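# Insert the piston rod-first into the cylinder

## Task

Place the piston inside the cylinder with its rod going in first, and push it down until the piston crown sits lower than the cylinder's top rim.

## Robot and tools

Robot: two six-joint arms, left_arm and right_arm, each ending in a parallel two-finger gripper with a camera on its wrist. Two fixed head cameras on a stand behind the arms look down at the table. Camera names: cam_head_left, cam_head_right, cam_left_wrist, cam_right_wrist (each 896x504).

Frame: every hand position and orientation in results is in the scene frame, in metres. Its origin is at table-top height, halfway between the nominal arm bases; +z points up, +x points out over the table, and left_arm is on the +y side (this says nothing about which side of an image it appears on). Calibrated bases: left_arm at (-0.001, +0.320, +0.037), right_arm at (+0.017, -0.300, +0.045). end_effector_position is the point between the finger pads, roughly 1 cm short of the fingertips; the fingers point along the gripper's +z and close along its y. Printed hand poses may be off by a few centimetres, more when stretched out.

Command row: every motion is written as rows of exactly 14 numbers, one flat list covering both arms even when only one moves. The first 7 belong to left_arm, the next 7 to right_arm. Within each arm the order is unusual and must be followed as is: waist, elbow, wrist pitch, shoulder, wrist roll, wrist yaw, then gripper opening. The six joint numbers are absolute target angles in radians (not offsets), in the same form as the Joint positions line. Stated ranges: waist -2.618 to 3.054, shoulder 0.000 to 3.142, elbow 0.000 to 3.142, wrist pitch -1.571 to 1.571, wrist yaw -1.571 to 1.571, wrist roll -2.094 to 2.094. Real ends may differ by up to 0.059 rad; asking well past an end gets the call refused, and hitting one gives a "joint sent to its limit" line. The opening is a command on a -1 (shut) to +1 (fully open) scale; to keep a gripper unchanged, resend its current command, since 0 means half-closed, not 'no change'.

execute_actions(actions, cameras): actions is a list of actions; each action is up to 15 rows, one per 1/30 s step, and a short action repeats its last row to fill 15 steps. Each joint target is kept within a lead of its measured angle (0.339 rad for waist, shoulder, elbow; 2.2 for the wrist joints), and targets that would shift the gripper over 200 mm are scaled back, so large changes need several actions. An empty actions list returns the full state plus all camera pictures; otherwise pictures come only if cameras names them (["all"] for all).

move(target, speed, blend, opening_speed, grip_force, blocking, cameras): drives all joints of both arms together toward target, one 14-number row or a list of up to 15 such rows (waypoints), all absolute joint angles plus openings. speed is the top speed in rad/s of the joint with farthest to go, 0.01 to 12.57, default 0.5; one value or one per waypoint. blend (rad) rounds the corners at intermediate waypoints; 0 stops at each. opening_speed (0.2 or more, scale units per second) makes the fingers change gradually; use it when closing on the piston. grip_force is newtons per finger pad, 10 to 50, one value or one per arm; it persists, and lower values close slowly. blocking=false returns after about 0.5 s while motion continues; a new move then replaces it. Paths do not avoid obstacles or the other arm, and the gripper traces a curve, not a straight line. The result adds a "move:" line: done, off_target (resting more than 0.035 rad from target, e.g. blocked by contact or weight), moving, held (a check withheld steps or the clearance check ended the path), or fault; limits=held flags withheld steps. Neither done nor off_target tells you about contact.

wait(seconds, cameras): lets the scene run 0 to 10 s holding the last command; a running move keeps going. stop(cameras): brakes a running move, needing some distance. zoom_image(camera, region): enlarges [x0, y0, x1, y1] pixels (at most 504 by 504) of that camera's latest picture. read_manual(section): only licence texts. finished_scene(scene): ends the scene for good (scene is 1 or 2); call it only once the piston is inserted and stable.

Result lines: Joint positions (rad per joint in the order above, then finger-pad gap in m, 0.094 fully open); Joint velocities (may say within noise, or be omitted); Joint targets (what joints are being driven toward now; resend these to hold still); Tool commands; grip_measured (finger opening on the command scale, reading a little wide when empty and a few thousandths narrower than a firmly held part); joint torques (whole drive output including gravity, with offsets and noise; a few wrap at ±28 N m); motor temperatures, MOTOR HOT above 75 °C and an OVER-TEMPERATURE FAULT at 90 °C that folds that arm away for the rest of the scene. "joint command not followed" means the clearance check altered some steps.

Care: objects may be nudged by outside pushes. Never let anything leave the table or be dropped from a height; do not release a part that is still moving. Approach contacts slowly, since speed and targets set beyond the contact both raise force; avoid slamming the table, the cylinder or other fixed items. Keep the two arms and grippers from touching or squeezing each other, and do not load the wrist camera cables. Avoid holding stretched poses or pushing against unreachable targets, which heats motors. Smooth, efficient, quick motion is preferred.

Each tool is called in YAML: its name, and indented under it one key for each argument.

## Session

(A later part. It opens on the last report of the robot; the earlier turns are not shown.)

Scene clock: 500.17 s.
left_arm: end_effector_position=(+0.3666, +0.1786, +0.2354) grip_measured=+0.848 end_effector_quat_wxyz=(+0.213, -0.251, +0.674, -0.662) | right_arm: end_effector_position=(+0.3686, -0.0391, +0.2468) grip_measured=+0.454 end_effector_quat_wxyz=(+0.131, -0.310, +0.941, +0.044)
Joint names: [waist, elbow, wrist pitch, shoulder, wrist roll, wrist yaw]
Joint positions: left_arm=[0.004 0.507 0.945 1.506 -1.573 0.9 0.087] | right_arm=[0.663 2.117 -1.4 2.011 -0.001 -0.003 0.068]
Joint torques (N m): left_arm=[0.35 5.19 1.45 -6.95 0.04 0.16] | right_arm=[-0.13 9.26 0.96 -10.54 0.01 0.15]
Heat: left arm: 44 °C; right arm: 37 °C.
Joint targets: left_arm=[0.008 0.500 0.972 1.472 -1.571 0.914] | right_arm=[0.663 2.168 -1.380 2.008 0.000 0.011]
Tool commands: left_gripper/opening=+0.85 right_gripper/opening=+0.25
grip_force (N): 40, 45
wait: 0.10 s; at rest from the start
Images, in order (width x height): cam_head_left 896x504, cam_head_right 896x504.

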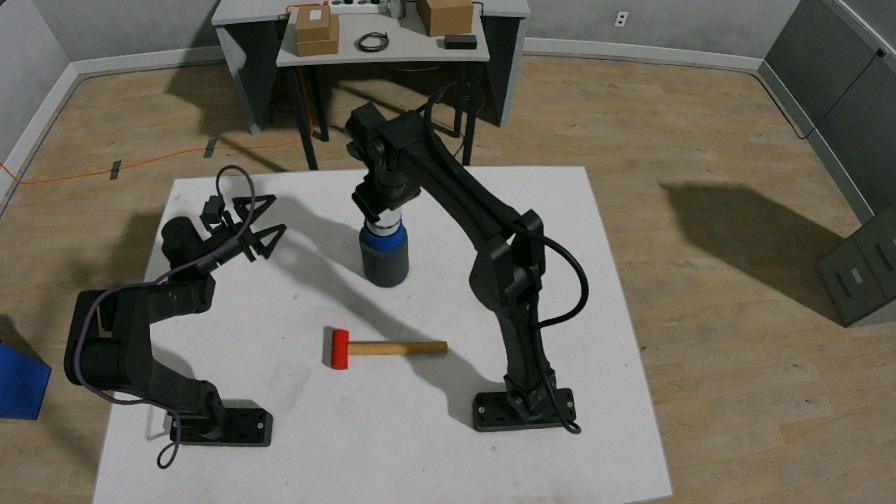

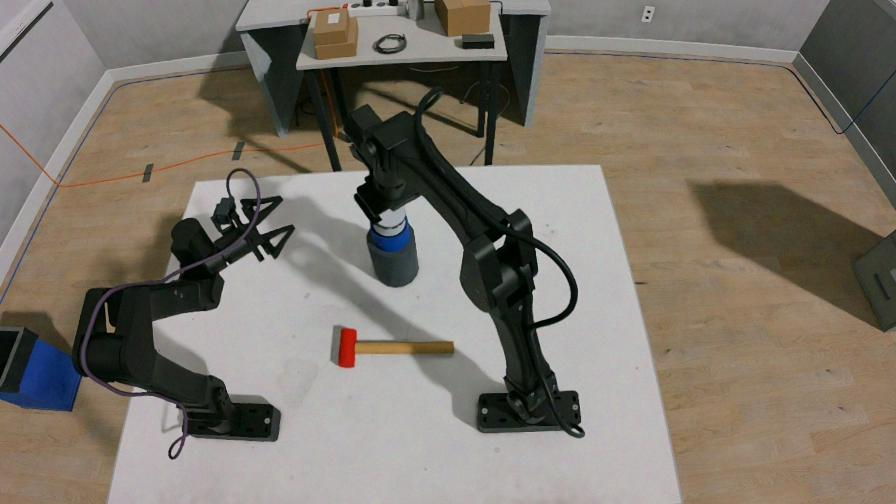

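move:
  target: [0.008, 0.5, 0.972, 1.472, -1.571, 0.9136, 0.85, 0.6625, 2.212, -1.396, 2.041, 0, 0.011, 0.25]
  speed: 0.15
  cameras: ["cam_left_wrist", "cam_right_wrist"]

zoom_image:
  camera: "cam_left_wrist"
  region: [300, 170, 540, 350]

zoom_image:
  camera: "cam_right_wrist"
  region: [320, 20, 590, 220]

Scene clock: 504.17 s.
left_arm: end_effector_position=(+0.3666, +0.1786, +0.2354) grip_measured=+0.848 end_effector_quat_wxyz=(+0.213, -0.251, +0.674, -0.662) | right_arm: end_effector_position=(+0.3733, -0.0357, +0.2463) grip_measured=+0.454 end_effector_quat_wxyz=(+0.130, -0.310, +0.941, +0.044)
Joint names: [waist, elbow, wrist pitch, shoulder, wrist roll, wrist yaw]
Joint positions: left_arm=[0.004 0.507 0.945 1.506 -1.573 0.9 0.087] | right_arm=[0.663 2.162 -1.416 2.043 -0.001 -0.003 0.068]
Joint torques (N m): left_arm=[0.38 5.19 1.45 -6.94 0.03 0.15] | right_arm=[0.03 9.09 0.93 -10.67 0 0.16]
Heat: left arm: 44 °C; right arm: 37 °C.
Joint targets: left_arm=[0.008 0.500 0.972 1.472 -1.571 0.914] | right_arm=[0.663 2.212 -1.396 2.041 0.000 0.011]
grip_force (N): 40, 45
move: off_target (right_arm); right_arm: the elbow is farthest, 0.050 rad from its target
camera_calibration:
cam_left_wrist: T_world_to_cam=[[0.0336485, -0.0650246, 0.997316, -0.234093], [-0.999424, 0.00215321, 0.03386, 0.363981], [-0.00434916, -0.997881, -0.0649147, 0.316032], [0, 0, 0, 1]] pos_world=[0.373023, 0.299357, 0.241656]
cam_right_wrist: T_world_to_cam=[[0.570961, -0.819687, -0.0459988, -0.231264], [-0.745357, -0.541044, 0.389506, 0.170815], [-0.34416, -0.188107, -0.919875, 0.472055], [0, 0, 0, 1]] pos_world=[0.421824, -0.00834881, 0.35706]
Images, in order (width x height): cam_left_wrist 896x504, cam_right_wrist 896x504.

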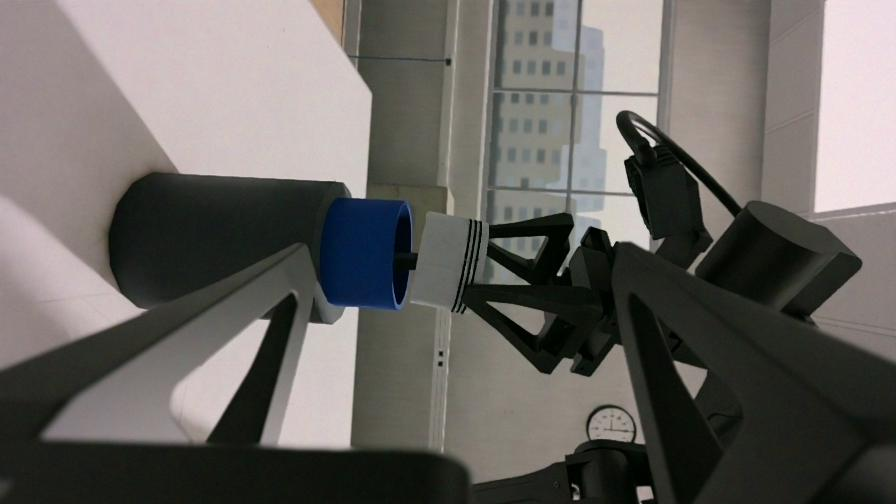

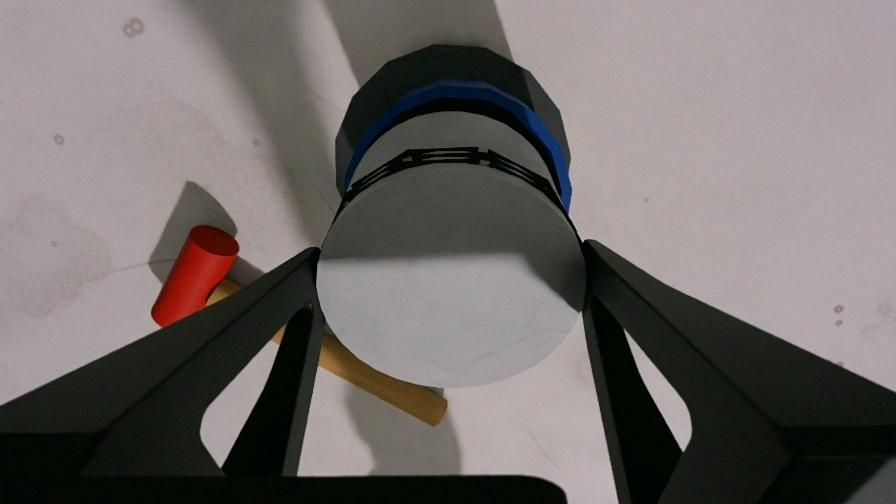

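Scaled by 2.100 from the camera's 896x504 image, which has a finer 1280x720 frame.

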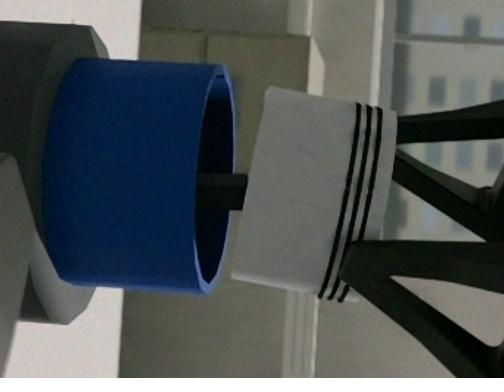

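Scaled by 1.867 from the camera's 896x504 image, which has a finer 1280x720 frame.

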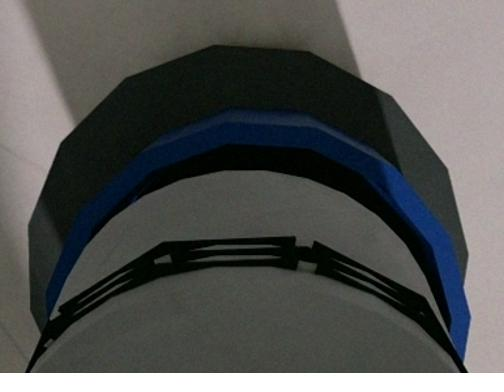

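move:
  target: [0.008, 0.5, 0.972, 1.472, -1.571, 0.9136, 0.85, 0.6625, 2.394, -1.536, 2.175, 0, 0.011, 0.25]
  speed: 0.12
  cameras: ["cam_left_wrist", "cam_right_wrist"]

zoom_image:
  camera: "cam_left_wrist"
  region: [300, 170, 540, 350]

zoom_image:
  camera: "cam_right_wrist"
  region: [320, 20, 590, 220]

Scene clock: 509.13 s.
left_arm: end_effector_position=(+0.3666, +0.1786, +0.2354) grip_measured=+0.848 end_effector_quat_wxyz=(+0.213, -0.251, +0.674, -0.662) | right_arm: end_effector_position=(+0.3780, -0.0322, +0.2363) grip_measured=+0.454 end_effector_quat_wxyz=(+0.093, -0.311, +0.945, +0.032)
Joint names: [waist, elbow, wrist pitch, shoulder, wrist roll, wrist yaw]
Joint positions: left_arm=[0.004 0.507 0.945 1.506 -1.573 0.9 0.087] | right_arm=[0.663 2.348 -1.548 2.175 -0.001 -0.003 0.068]
Joint torques (N m): left_arm=[0.36 5.19 1.46 -6.95 0.03 0.16] | right_arm=[-0.09 8.57 0.74 -11.38 0.02 0.13]
Heat: left arm: 44 °C; right arm: 37 °C.
Joint targets: left_arm=[0.008 0.500 0.972 1.472 -1.571 0.914] | right_arm=[0.663 2.394 -1.536 2.175 0.000 0.011]
grip_force (N): 40, 45
move: off_target (right_arm); right_arm: the elbow is farthest, 0.046 rad from its target
camera_calibration:
cam_left_wrist: T_world_to_cam=[[0.0336485, -0.0650246, 0.997316, -0.234093], [-0.999424, 0.00215321, 0.03386, 0.363981], [-0.00434916, -0.997881, -0.0649147, 0.316032], [0, 0, 0, 1]] pos_world=[0.373023, 0.299357, 0.241656]
cam_right_wrist: T_world_to_cam=[[0.568149, -0.82176, -0.0437931, -0.231117], [-0.718609, -0.521357, 0.460203, 0.153858], [-0.401009, -0.229994, -0.886733, 0.47741], [0, 0, 0, 1]] pos_world=[0.433318, 0.0000942163, 0.342408]
Images, in order (width x height): cam_left_wrist 896x504, cam_right_wrist 896x504.

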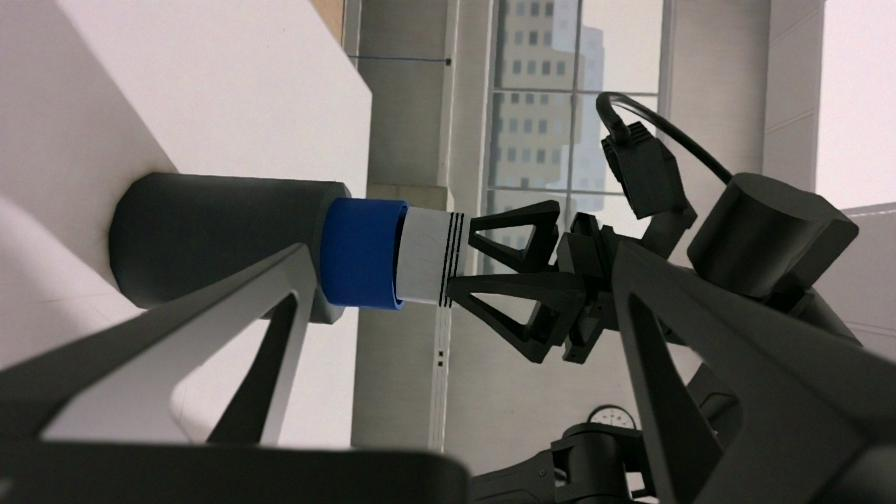

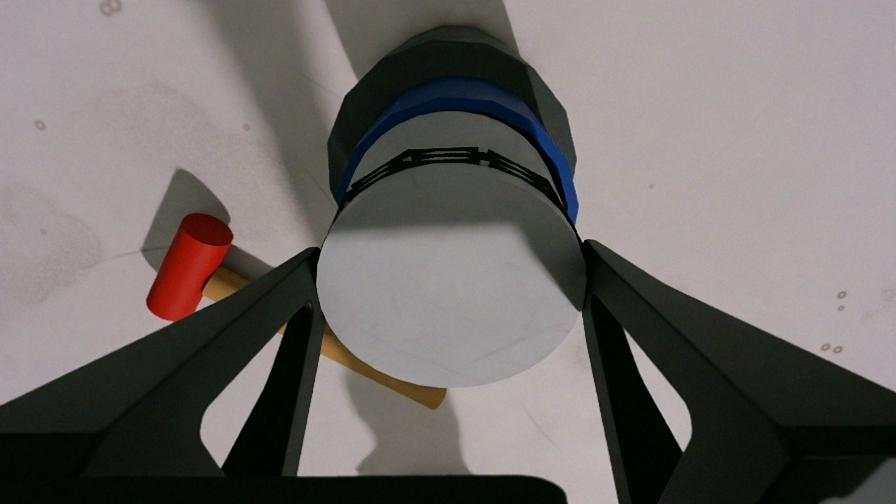

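Scaled by 2.100 from the camera's 896x504 image, which has a finer 1280x720 frame.

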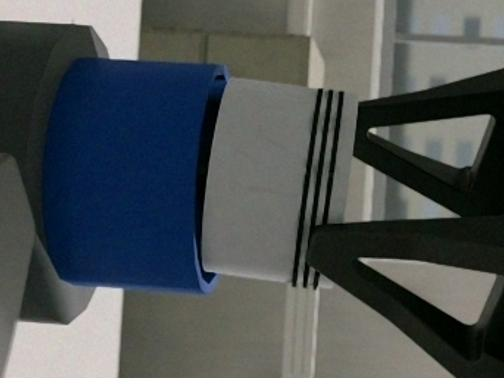

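Scaled by 1.867 from the camera's 896x504 image, which has a finer 1280x720 frame.

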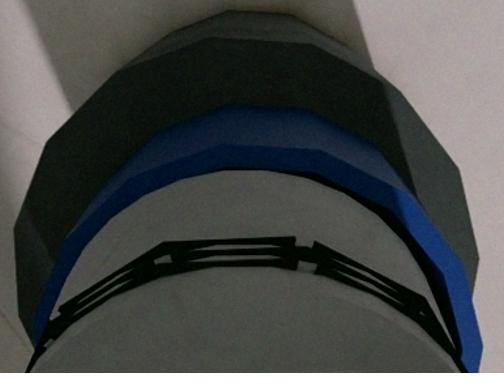

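move:
  target: [0.008, 0.5, 0.972, 1.472, -1.571, 0.9136, 0.85, 0.6625, 2.394, -1.536, 2.175, 0, 0.019, 0.25]
  speed: 0.05
  cameras: ["cam_right_wrist"]

zoom_image:
  camera: "cam_right_wrist"
  region: [320, 20, 590, 220]

Scene clock: 510.50 s.
left_arm: end_effector_position=(+0.3666, +0.1786, +0.2354) grip_measured=+0.848 end_effector_quat_wxyz=(+0.213, -0.251, +0.674, -0.662) | right_arm: end_effector_position=(+0.3787, -0.0333, +0.2363) grip_measured=+0.454 end_effector_quat_wxyz=(+0.094, -0.311, +0.945, +0.028)
Joint names: [waist, elbow, wrist pitch, shoulder, wrist roll, wrist yaw]
Joint positions: left_arm=[0.004 0.507 0.945 1.506 -1.573 0.9 0.087] | right_arm=[0.663 2.348 -1.548 2.175 -0.001 0.005 0.068]
Joint torques (N m): left_arm=[0.36 5.18 1.45 -6.95 0.03 0.16] | right_arm=[0.01 8.62 0.72 -11.29 0 0.16]
Heat: left arm: 44 °C; right arm: 37 °C.
Joint targets: left_arm=[0.008 0.500 0.972 1.472 -1.571 0.914] | right_arm=[0.663 2.394 -1.536 2.175 0.000 0.019]
grip_force (N): 40, 45
move: off_target (right_arm); right_arm: the elbow is farthest, 0.046 rad from its target
camera_calibration:
cam_right_wrist: T_world_to_cam=[[0.567202, -0.822763, -0.0366274, -0.233779], [-0.72112, -0.51763, 0.460484, 0.154872], [-0.397829, -0.234775, -0.886912, 0.476145], [0, 0, 0, 1]] pos_world=[0.433706, -0.000391354, 0.34242]
Images, in order (width x height): cam_right_wrist 896x504.

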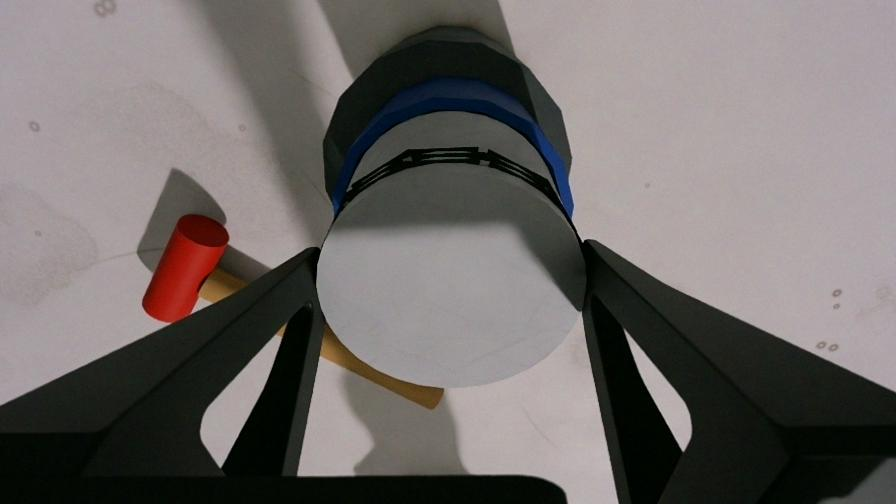

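Scaled by 1.867 from the camera's 896x504 image, which has a finer 1280x720 frame.

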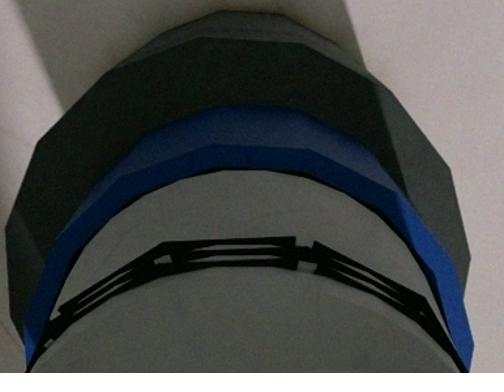

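move:
  target: [0.008, 0.5, 0.972, 1.472, -1.571, 0.9136, 0.85, 0.6625, 2.394, -1.536, 2.2, 0, 0.019, 0.25]
  speed: 0.06
  cameras: ["cam_left_wrist", "cam_right_wrist"]

zoom_image:
  camera: "cam_left_wrist"
  region: [300, 170, 540, 350]

zoom_image:
  camera: "cam_right_wrist"
  region: [320, 20, 590, 220]

Scene clock: 512.13 s.
left_arm: end_effector_position=(+0.3666, +0.1786, +0.2354) grip_measured=+0.848 end_effector_quat_wxyz=(+0.213, -0.251, +0.674, -0.662) | right_arm: end_effector_position=(+0.3796, -0.0328, +0.2253) grip_measured=+0.454 end_effector_quat_wxyz=(+0.080, -0.312, +0.947, +0.023)
Joint names: [waist, elbow, wrist pitch, shoulder, wrist roll, wrist yaw]
Joint positions: left_arm=[0.004 0.507 0.945 1.506 -1.573 0.9 0.087] | right_arm=[0.663 2.35 -1.552 2.201 -0.001 0.005 0.068]
Joint torques (N m): left_arm=[0.36 5.19 1.46 -6.95 0.03 0.16] | right_arm=[0.01 8.51 0.7 -11.66 0.02 0.17]
Heat: left arm: 44 °C; right arm: 36 °C.
Joint targets: left_arm=[0.008 0.500 0.972 1.472 -1.571 0.914] | right_arm=[0.663 2.394 -1.536 2.200 0.000 0.019]
grip_force (N): 40, 45
move: off_target (right_arm); right_arm: the elbow is farthest, 0.044 rad from its target
camera_calibration:
cam_left_wrist: T_world_to_cam=[[0.0336485, -0.0650246, 0.997316, -0.234093], [-0.999424, 0.00215321, 0.03386, 0.363981], [-0.00434916, -0.997881, -0.0649147, 0.316032], [0, 0, 0, 1]] pos_world=[0.373023, 0.299357, 0.241656]
cam_right_wrist: T_world_to_cam=[[0.566245, -0.823497, -0.0349164, -0.234395], [-0.710534, -0.509164, 0.485689, 0.151368], [-0.417742, -0.25021, -0.873434, 0.470857], [0, 0, 0, 1]] pos_world=[0.436973, 0.00186084, 0.329561]
Images, in order (width x height): cam_left_wrist 896x504, cam_right_wrist 896x504.

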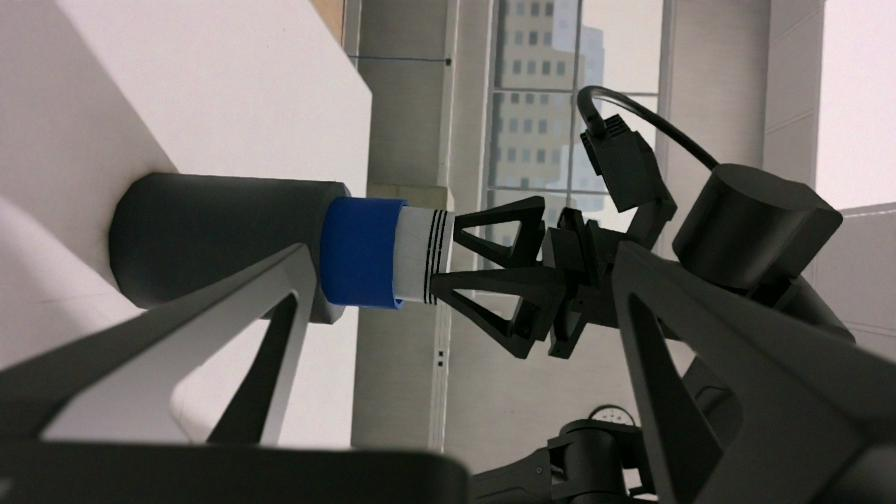

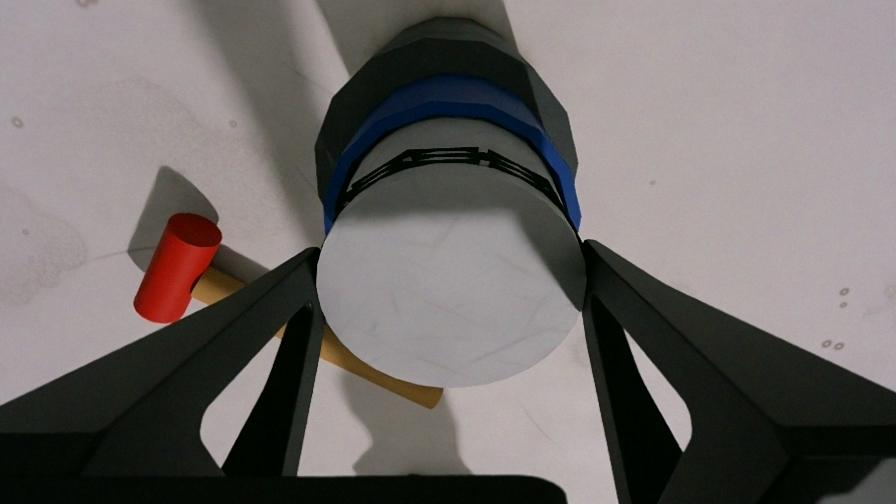

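Scaled by 2.100 from the camera's 896x504 image, which has a finer 1280x720 frame.

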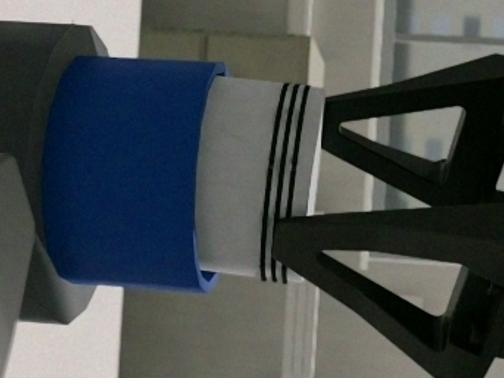

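Scaled by 1.867 from the camera's 896x504 image, which has a finer 1280x720 frame.

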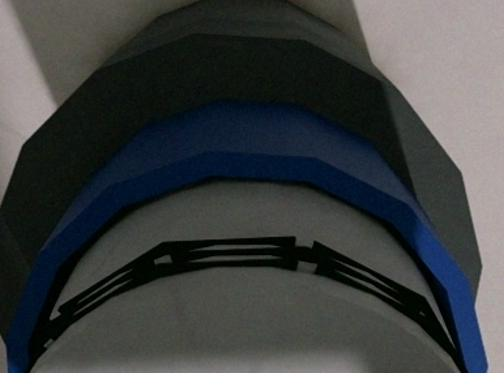

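move:
  target:
    - [0.008, 0.5, 0.972, 1.472, -1.571, 0.9136, 0.85, 0.6625, 2.41, -1.548, 2.243, 0, 0.019, 0.25]
    - [0.008, 0.5, 0.972, 1.472, -1.571, 0.9136, 0.85, 0.6625, 2.424, -1.558, 2.276, 0, 0.019, 0.25]
  speed: 0.06
  blend: [0.02, 0]
  cameras: ["cam_left_wrist", "cam_right_wrist"]

zoom_image:
  camera: "cam_left_wrist"
  region: [300, 170, 540, 350]

zoom_image:
  camera: "cam_right_wrist"
  region: [320, 20, 590, 220]

Scene clock: 520.37 s.
left_arm: end_effector_position=(+0.3666, +0.1786, +0.2354) grip_measured=+0.848 end_effector_quat_wxyz=(+0.213, -0.251, +0.674, -0.662) | right_arm: end_effector_position=(+0.3823, -0.0308, +0.2015) grip_measured=+0.454 end_effector_quat_wxyz=(+0.051, -0.312, +0.949, +0.014)
Joint names: [waist, elbow, wrist pitch, shoulder, wrist roll, wrist yaw]
Joint positions: left_arm=[0.004 0.507 0.945 1.506 -1.573 0.9 0.087] | right_arm=[0.663 2.379 -1.572 2.273 -0.001 0.005 0.068]
Joint torques (N m): left_arm=[0.36 5.18 1.46 -6.94 0.03 0.16] | right_arm=[-0.02 8.49 0.56 -11.71 0.02 0.13]
Heat: left arm: 44 °C; right arm: 36 °C.
Joint targets: left_arm=[0.008 0.500 0.972 1.472 -1.571 0.914] | right_arm=[0.663 2.424 -1.558 2.276 0.000 0.019]
grip_force (N): 40, 45
move: off_target (right_arm); blend cut to 0.0165 rad at target 1; right_arm: the elbow is farthest, 0.045 rad from its target
camera_calibration:
cam_left_wrist: T_world_to_cam=[[0.0336485, -0.0650246, 0.997316, -0.234093], [-0.999424, 0.00215321, 0.03386, 0.363981], [-0.00434916, -0.997881, -0.0649147, 0.316032], [0, 0, 0, 1]] pos_world=[0.373023, 0.299357, 0.241656]
cam_right_wrist: T_world_to_cam=[[0.564569, -0.824731, -0.0328781, -0.234837], [-0.685053, -0.490427, 0.538686, 0.145989], [-0.460396, -0.281602, -0.841865, 0.460746], [0, 0, 0, 1]] pos_world=[0.444717, 0.0076667, 0.301523]
Images, in order (width x height): cam_left_wrist 896x504, cam_right_wrist 896x504.

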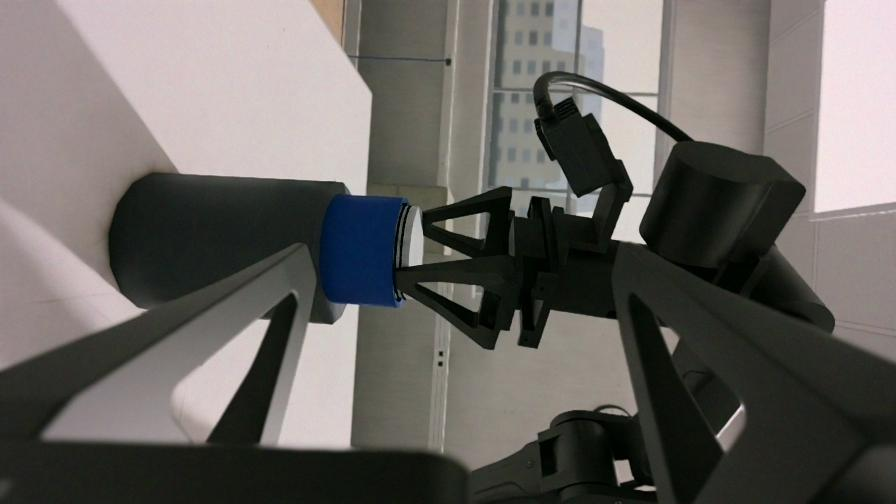

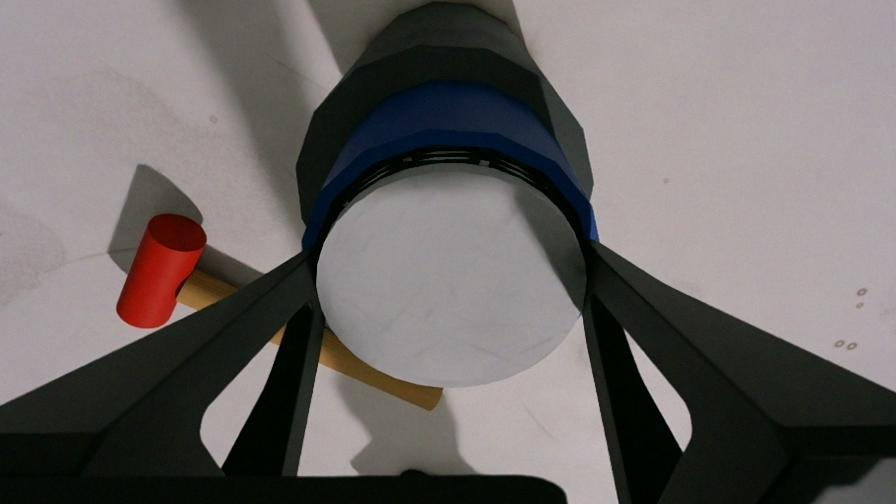

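Scaled by 2.100 from the camera's 896x504 image, which has a finer 1280x720 frame.

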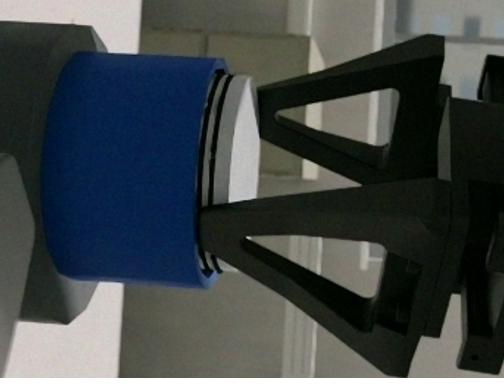

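Scaled by 1.867 from the camera's 896x504 image, which has a finer 1280x720 frame.

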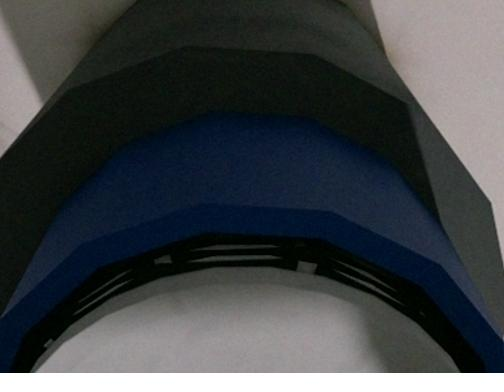

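zoom_image:
  camera: "cam_left_wrist"
  region: [300, 165, 420, 250]

zoom_image:
  camera: "cam_left_wrist"
  region: [300, 250, 420, 335]

Scaled by 4.200 from the camera's 896x504 image, which has a finer 1280x720 frame.

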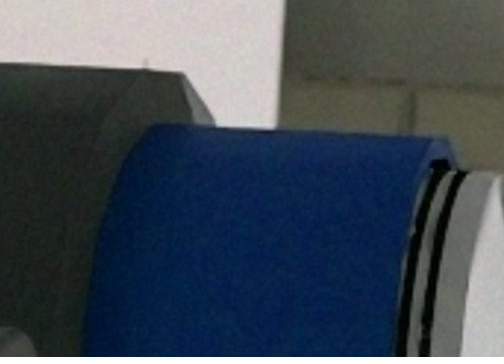

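Scaled by 4.200 from the camera's 896x504 image, which has a finer 1280x720 frame.

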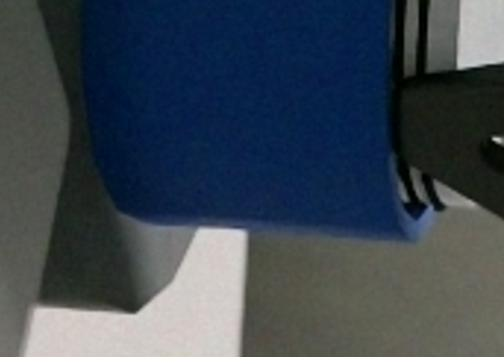

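move:
  target: [0.008, 0.5, 0.972, 1.472, -1.571, 0.9136, 0.85, 0.674, 2.424, -1.558, 2.276, 0, 0.019, 0.25]
  speed: 0.02
  cameras: ["cam_left_wrist", "cam_right_wrist"]

Scene clock: 524.30 s.
left_arm: end_effector_position=(+0.3666, +0.1786, +0.2354) grip_measured=+0.848 end_effector_quat_wxyz=(+0.213, -0.251, +0.674, -0.662) | right_arm: end_effector_position=(+0.3820, -0.0305, +0.2015) grip_measured=+0.454 end_effector_quat_wxyz=(+0.051, -0.313, +0.948, +0.012)
Joint names: [waist, elbow, wrist pitch, shoulder, wrist roll, wrist yaw]
Joint positions: left_arm=[0.004 0.507 0.945 1.506 -1.573 0.9 0.087] | right_arm=[0.666 2.379 -1.572 2.273 -0.001 0.009 0.068]
Joint torques (N m): left_arm=[0.36 5.19 1.45 -6.94 0.03 0.16] | right_arm=[0.88 8.57 0.55 -11.74 0.02 0.11]
Heat: left arm: 44 °C; right arm: 36 °C.
Joint targets: left_arm=[0.008 0.500 0.972 1.472 -1.571 0.914] | right_arm=[0.674 2.424 -1.558 2.276 0.000 0.019]
grip_force (N): 40, 45
move: off_target (right_arm); right_arm: the elbow is farthest, 0.045 rad from its target
camera_calibration:
cam_left_wrist: T_world_to_cam=[[0.0336485, -0.0650246, 0.997316, -0.234093], [-0.999424, 0.00215321, 0.03386, 0.363981], [-0.00434916, -0.997881, -0.0649147, 0.316032], [0, 0, 0, 1]] pos_world=[0.373023, 0.299357, 0.241656]
cam_right_wrist: T_world_to_cam=[[0.566206, -0.823736, -0.0294933, -0.235719], [-0.685171, -0.490249, 0.538698, 0.146037], [-0.458204, -0.284806, -0.841982, 0.459808], [0, 0, 0, 1]] pos_world=[0.444212, 0.00838008, 0.301528]
Images, in order (width x height): cam_left_wrist 896x504, cam_right_wrist 896x504.

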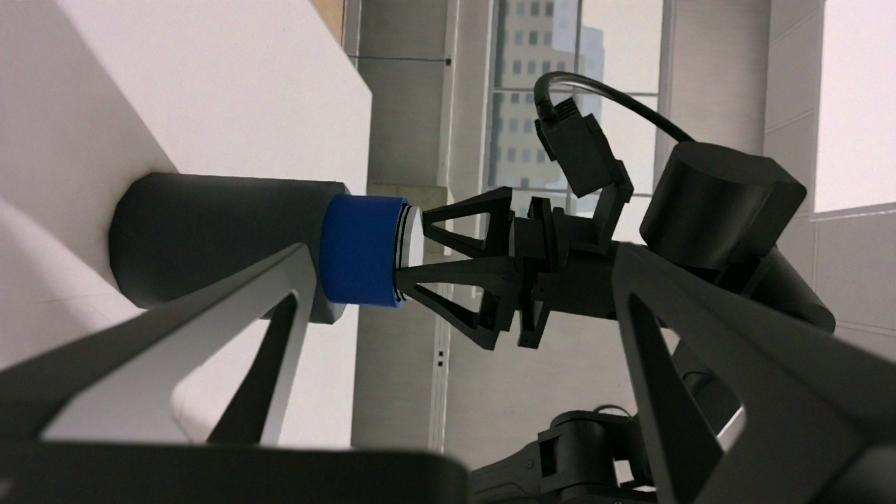

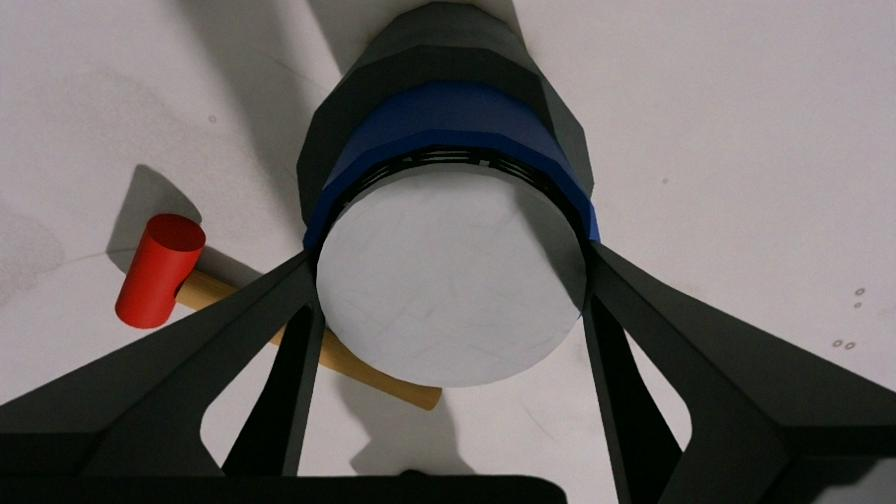

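move:
  target: [0.008, 0.5, 0.972, 1.472, -1.571, 0.9136, 0.85, 0.678, 2.424, -1.558, 2.276, 0, 0.005, 0.25]
  speed: 0.02
  cameras: ["cam_right_wrist"]

zoom_image:
  camera: "cam_right_wrist"
  region: [290, 0, 610, 240]

Scene clock: 525.77 s.
left_arm: end_effector_position=(+0.3666, +0.1786, +0.2354) grip_measured=+0.848 end_effector_quat_wxyz=(+0.213, -0.251, +0.674, -0.662) | right_arm: end_effector_position=(+0.3814, -0.0297, +0.2015) grip_measured=+0.454 end_effector_quat_wxyz=(+0.051, -0.314, +0.948, +0.012)
Joint names: [waist, elbow, wrist pitch, shoulder, wrist roll, wrist yaw]
Joint positions: left_arm=[0.004 0.507 0.945 1.506 -1.573 0.9 0.087] | right_arm=[0.668 2.379 -1.572 2.273 -0.001 0.009 0.068]
Joint torques (N m): left_arm=[0.36 5.2 1.46 -6.94 0.03 0.16] | right_arm=[1.02 8.54 0.56 -11.75 0 -0.03]
Heat: left arm: 44 °C; right arm: 36 °C.
Joint targets: left_arm=[0.008 0.500 0.972 1.472 -1.571 0.914] | right_arm=[0.678 2.424 -1.558 2.276 0.000 0.005]
grip_force (N): 40, 45
move: off_target (right_arm); right_arm: the elbow is farthest, 0.045 rad from its target
camera_calibration:
cam_right_wrist: T_world_to_cam=[[0.568074, -0.822453, -0.0293853, -0.235366], [-0.684088, -0.491751, 0.538706, 0.145582], [-0.457511, -0.285923, -0.841981, 0.459477], [0, 0, 0, 1]] pos_world=[0.443512, 0.00938694, 0.301529]
Images, in order (width x height): cam_right_wrist 896x504.

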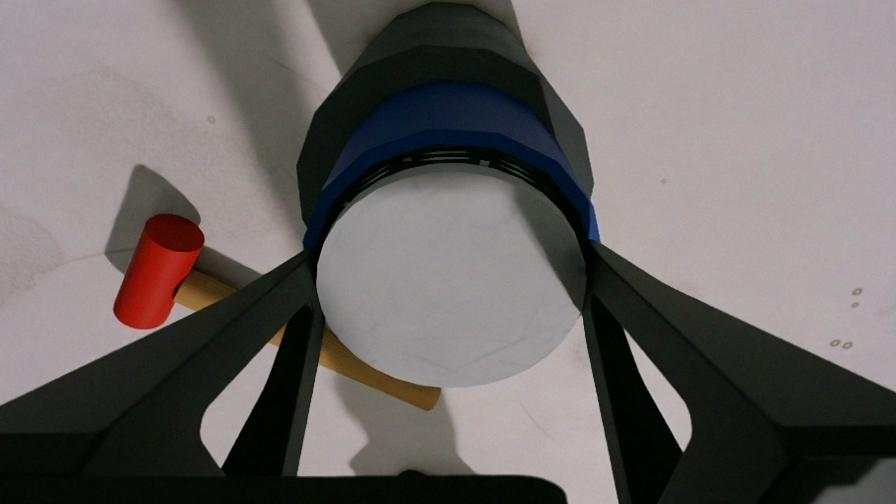

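Scaled by 1.575 from the camera's 896x504 image, which has a finer 1280x720 frame.

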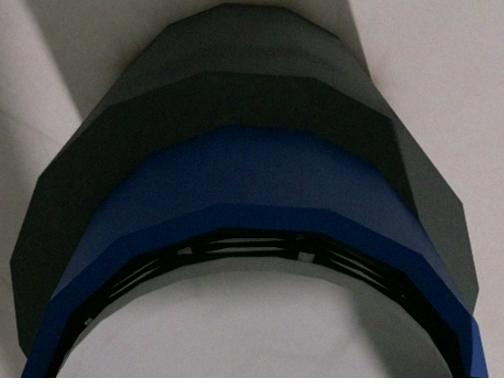

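move:
  target: [0.008, 0.5, 0.972, 1.472, -1.571, 0.9136, 0.85, 0.678, 2.424, -1.562, 2.286, 0, -0.011, 0.25]
  speed: 0.03
  cameras: ["cam_left_wrist", "cam_right_wrist"]

zoom_image:
  camera: "cam_left_wrist"
  region: [300, 165, 480, 335]

Scene clock: 527.30 s.
left_arm: end_effector_position=(+0.3666, +0.1786, +0.2354) grip_measured=+0.848 end_effector_quat_wxyz=(+0.213, -0.251, +0.674, -0.662) | right_arm: end_effector_position=(+0.3813, -0.0286, +0.2013) grip_measured=+0.454 end_effector_quat_wxyz=(+0.051, -0.314, +0.948, +0.015)
Joint names: [waist, elbow, wrist pitch, shoulder, wrist roll, wrist yaw]
Joint positions: left_arm=[0.004 0.507 0.945 1.506 -1.573 0.9 0.087] | right_arm=[0.668 2.384 -1.573 2.276 -0.001 0.004 0.068]
Joint torques (N m): left_arm=[0.36 5.2 1.45 -6.94 0.04 0.16] | right_arm=[0.99 8.06 0.5 -11.23 0 -0.17]
Heat: left arm: 44 °C; right arm: 35 °C.
Joint targets: left_arm=[0.008 0.500 0.972 1.472 -1.571 0.914] | right_arm=[0.678 2.424 -1.562 2.286 0.000 -0.011]
grip_force (N): 40, 45
move: off_target (right_arm); right_arm: the elbow is farthest, 0.040 rad from its target
camera_calibration:
cam_left_wrist: T_world_to_cam=[[0.0336485, -0.0650246, 0.997316, -0.234093], [-0.999424, 0.00215321, 0.03386, 0.363981], [-0.00434916, -0.997881, -0.0649147, 0.316032], [0, 0, 0, 1]] pos_world=[0.373023, 0.299357, 0.241656]
cam_right_wrist: T_world_to_cam=[[0.568426, -0.82202, -0.0342911, -0.233609], [-0.682249, -0.494249, 0.538753, 0.145425], [-0.459814, -0.282846, -0.841766, 0.460435], [0, 0, 0, 1]] pos_world=[0.44372, 0.0100774, 0.30122]
Images, in order (width x height): cam_left_wrist 896x504, cam_right_wrist 896x504.

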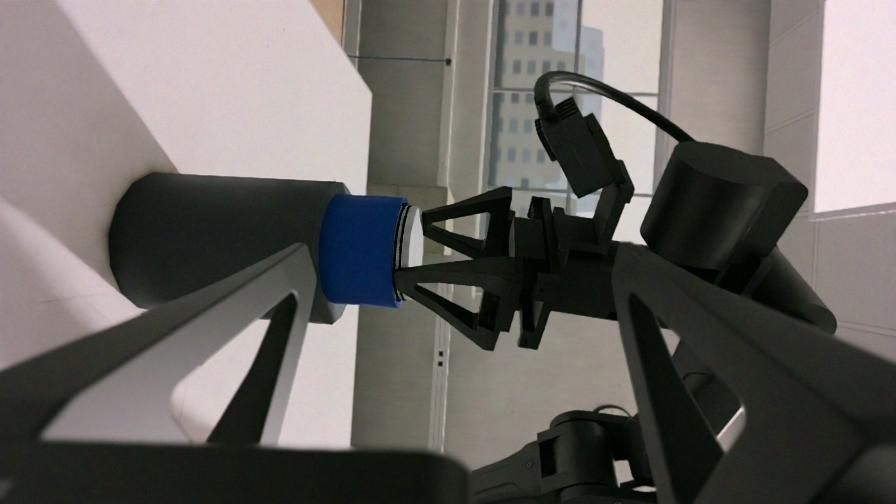

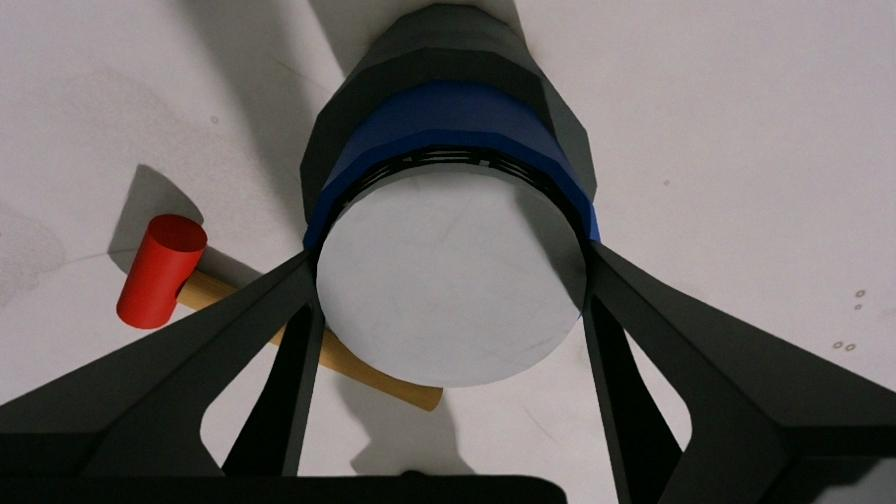

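Scaled by 2.800 from the camera's 896x504 image, which has a finer 1280x720 frame.

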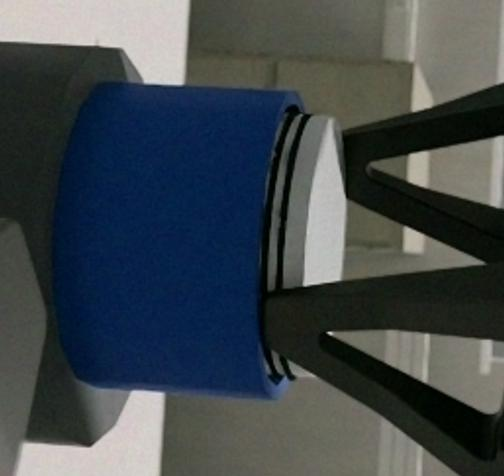

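move:
  target: [0.008, 0.5, 0.972, 1.472, -1.571, 0.9136, 0.85, 0.679, 2.424, -1.578, 2.296, 0, -0.015, 0.25]
  speed: 0.03
  cameras: ["cam_left_wrist", "cam_right_wrist"]

zoom_image:
  camera: "cam_left_wrist"
  region: [300, 165, 480, 335]

Scene clock: 531.27 s.
left_arm: end_effector_position=(+0.3666, +0.1786, +0.2354) grip_measured=+0.848 end_effector_quat_wxyz=(+0.213, -0.251, +0.674, -0.662) | right_arm: end_effector_position=(+0.3811, -0.0285, +0.2010) grip_measured=+0.454 end_effector_quat_wxyz=(+0.049, -0.315, +0.948, +0.015)
Joint names: [waist, elbow, wrist pitch, shoulder, wrist roll, wrist yaw]
Joint positions: left_arm=[0.004 0.507 0.945 1.506 -1.573 0.9 0.087] | right_arm=[0.668 2.39 -1.578 2.281 -0.001 0.003 0.068]
Joint torques (N m): left_arm=[0.36 5.2 1.46 -6.94 0.04 0.16] | right_arm=[1.07 7.58 0.4 -10.74 0.02 -0.21]
Heat: left arm: 45 °C; right arm: 35 °C.
Joint targets: left_arm=[0.008 0.500 0.972 1.472 -1.571 0.914] | right_arm=[0.679 2.424 -1.578 2.296 0.000 -0.015]
grip_force (N): 40, 45
move: done
camera_calibration:
cam_left_wrist: T_world_to_cam=[[0.0336485, -0.0650246, 0.997316, -0.234093], [-0.999424, 0.00215321, 0.03386, 0.363981], [-0.00434916, -0.997881, -0.0649147, 0.316032], [0, 0, 0, 1]] pos_world=[0.373023, 0.299357, 0.241656]
cam_right_wrist: T_world_to_cam=[[0.568436, -0.821967, -0.0353563, -0.233206], [-0.680479, -0.493874, 0.541329, 0.14431], [-0.462416, -0.283652, -0.840067, 0.460767], [0, 0, 0, 1]] pos_world=[0.443829, 0.0102803, 0.300711]
Images, in order (width x height): cam_left_wrist 896x504, cam_right_wrist 896x504.

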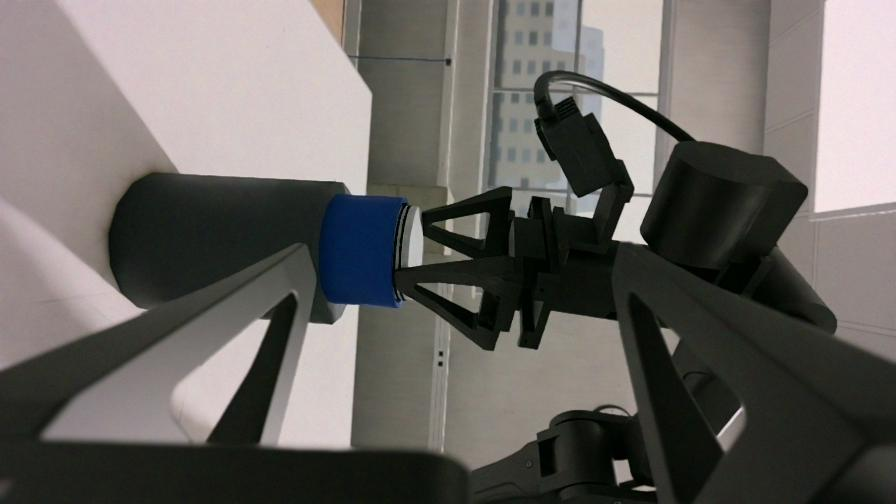

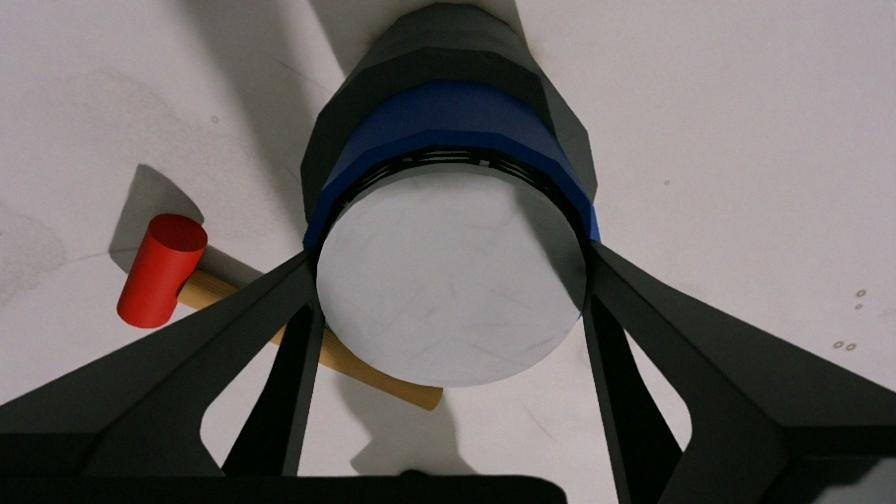

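Scaled by 2.800 from the camera's 896x504 image, which has a finer 1280x720 frame.

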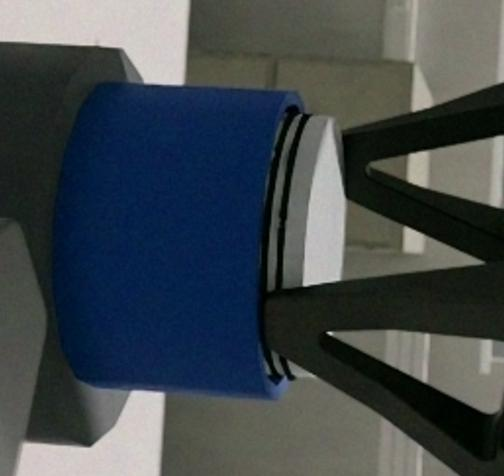

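move:
  target: [0.008, 0.5, 0.972, 1.472, -1.571, 0.9136, 0.85, 0.679, 2.424, -1.578, 2.29, 0, -0.015, 0.47]
  speed: 0.03
  opening_speed: 0.2
  cameras: ["cam_left_wrist"]

move:
  target: [0.008, 0.5, 0.972, 1.472, -1.571, 0.9136, 0.85, 0.679, 2.424, -1.578, 2.29, 0, -0.015, 0.485]
  speed: 0.03
  opening_speed: 0.2
  cameras: ["cam_left_wrist"]

Scene clock: 534.27 s.
left_arm: end_effector_position=(+0.3666, +0.1786, +0.2354) grip_measured=+0.848 end_effector_quat_wxyz=(+0.213, -0.251, +0.674, -0.662) | right_arm: end_effector_position=(+0.3811, -0.0285, +0.2010) grip_measured=+0.475 end_effector_quat_wxyz=(+0.049, -0.315, +0.948, +0.015)
Joint names: [waist, elbow, wrist pitch, shoulder, wrist roll, wrist yaw]
Joint positions: left_arm=[0.004 0.507 0.945 1.506 -1.573 0.9 0.087] | right_arm=[0.668 2.39 -1.578 2.281 -0.001 0.003 0.069]
Joint torques (N m): left_arm=[0.36 5.19 1.45 -6.94 0.03 0.16] | right_arm=[1.07 7.62 0.38 -11.15 0.02 -0.19]
Heat: left arm: 45 °C; right arm: 35 °C.
Joint targets: left_arm=[0.008 0.500 0.972 1.472 -1.571 0.914] | right_arm=[0.679 2.424 -1.578 2.290 0.000 -0.015]
grip_force (N): 40, 45
move: done
camera_calibration:
cam_left_wrist: T_world_to_cam=[[0.0336485, -0.0650246, 0.997316, -0.234093], [-0.999424, 0.00215321, 0.03386, 0.363981], [-0.00434916, -0.997881, -0.0649147, 0.316032], [0, 0, 0, 1]] pos_world=[0.373023, 0.299357, 0.241656]
Images, in order (width x height): cam_left_wrist 896x504.

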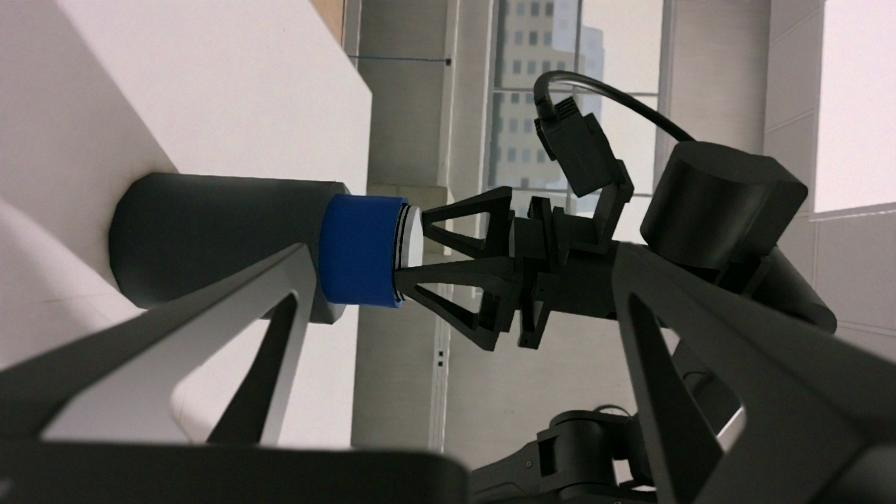

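Scene clock: 534.77 s.
left_arm: end_effector_position=(+0.3666, +0.1786, +0.2354) grip_measured=+0.848 end_effector_quat_wxyz=(+0.213, -0.251, +0.674, -0.662) | right_arm: end_effector_position=(+0.3810, -0.0283, +0.2009) grip_measured=+0.486 end_effector_quat_wxyz=(+0.049, -0.315, +0.948, +0.015)
Joint names: [waist, elbow, wrist pitch, shoulder, wrist roll, wrist yaw]
Joint positions: left_arm=[0.004 0.507 0.945 1.506 -1.573 0.9 0.087] | right_arm=[0.668 2.39 -1.578 2.281 -0.001 0.001 0.07]
Joint torques (N m): left_arm=[0.38 5.19 1.45 -6.94 0.03 0.16] | right_arm=[1.03 7.66 0.39 -11.29 0.04 -0.18]
Heat: left arm: 45 °C; right arm: 35 °C.
Joint targets: left_arm=[0.008 0.500 0.972 1.472 -1.571 0.914] | right_arm=[0.679 2.424 -1.578 2.290 0.000 -0.015]
grip_force (N): 40, 45
move: done
camera_calibration:
cam_left_wrist: T_world_to_cam=[[0.0336485, -0.0650246, 0.997316, -0.234093], [-0.999424, 0.00215321, 0.03386, 0.363981], [-0.00434916, -0.997881, -0.0649147, 0.316032], [0, 0, 0, 1]] pos_world=[0.373023, 0.299357, 0.241656]
Images, in order (width x height): cam_left_wrist 896x504.

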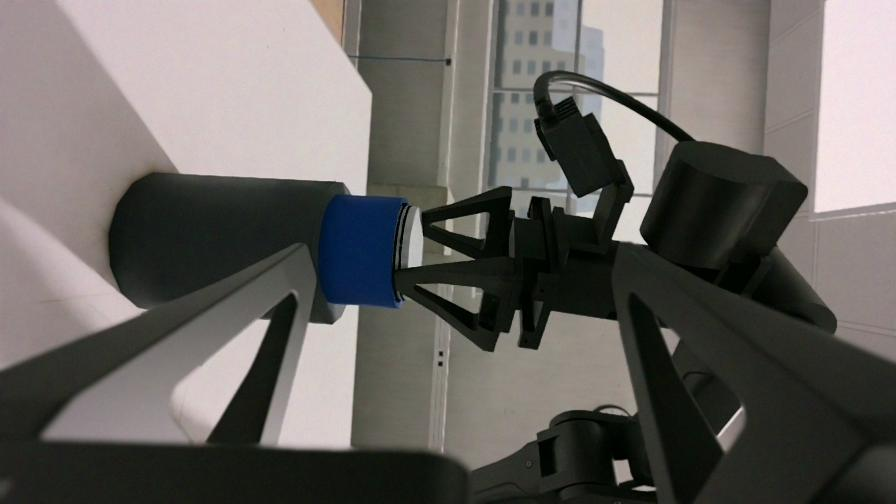

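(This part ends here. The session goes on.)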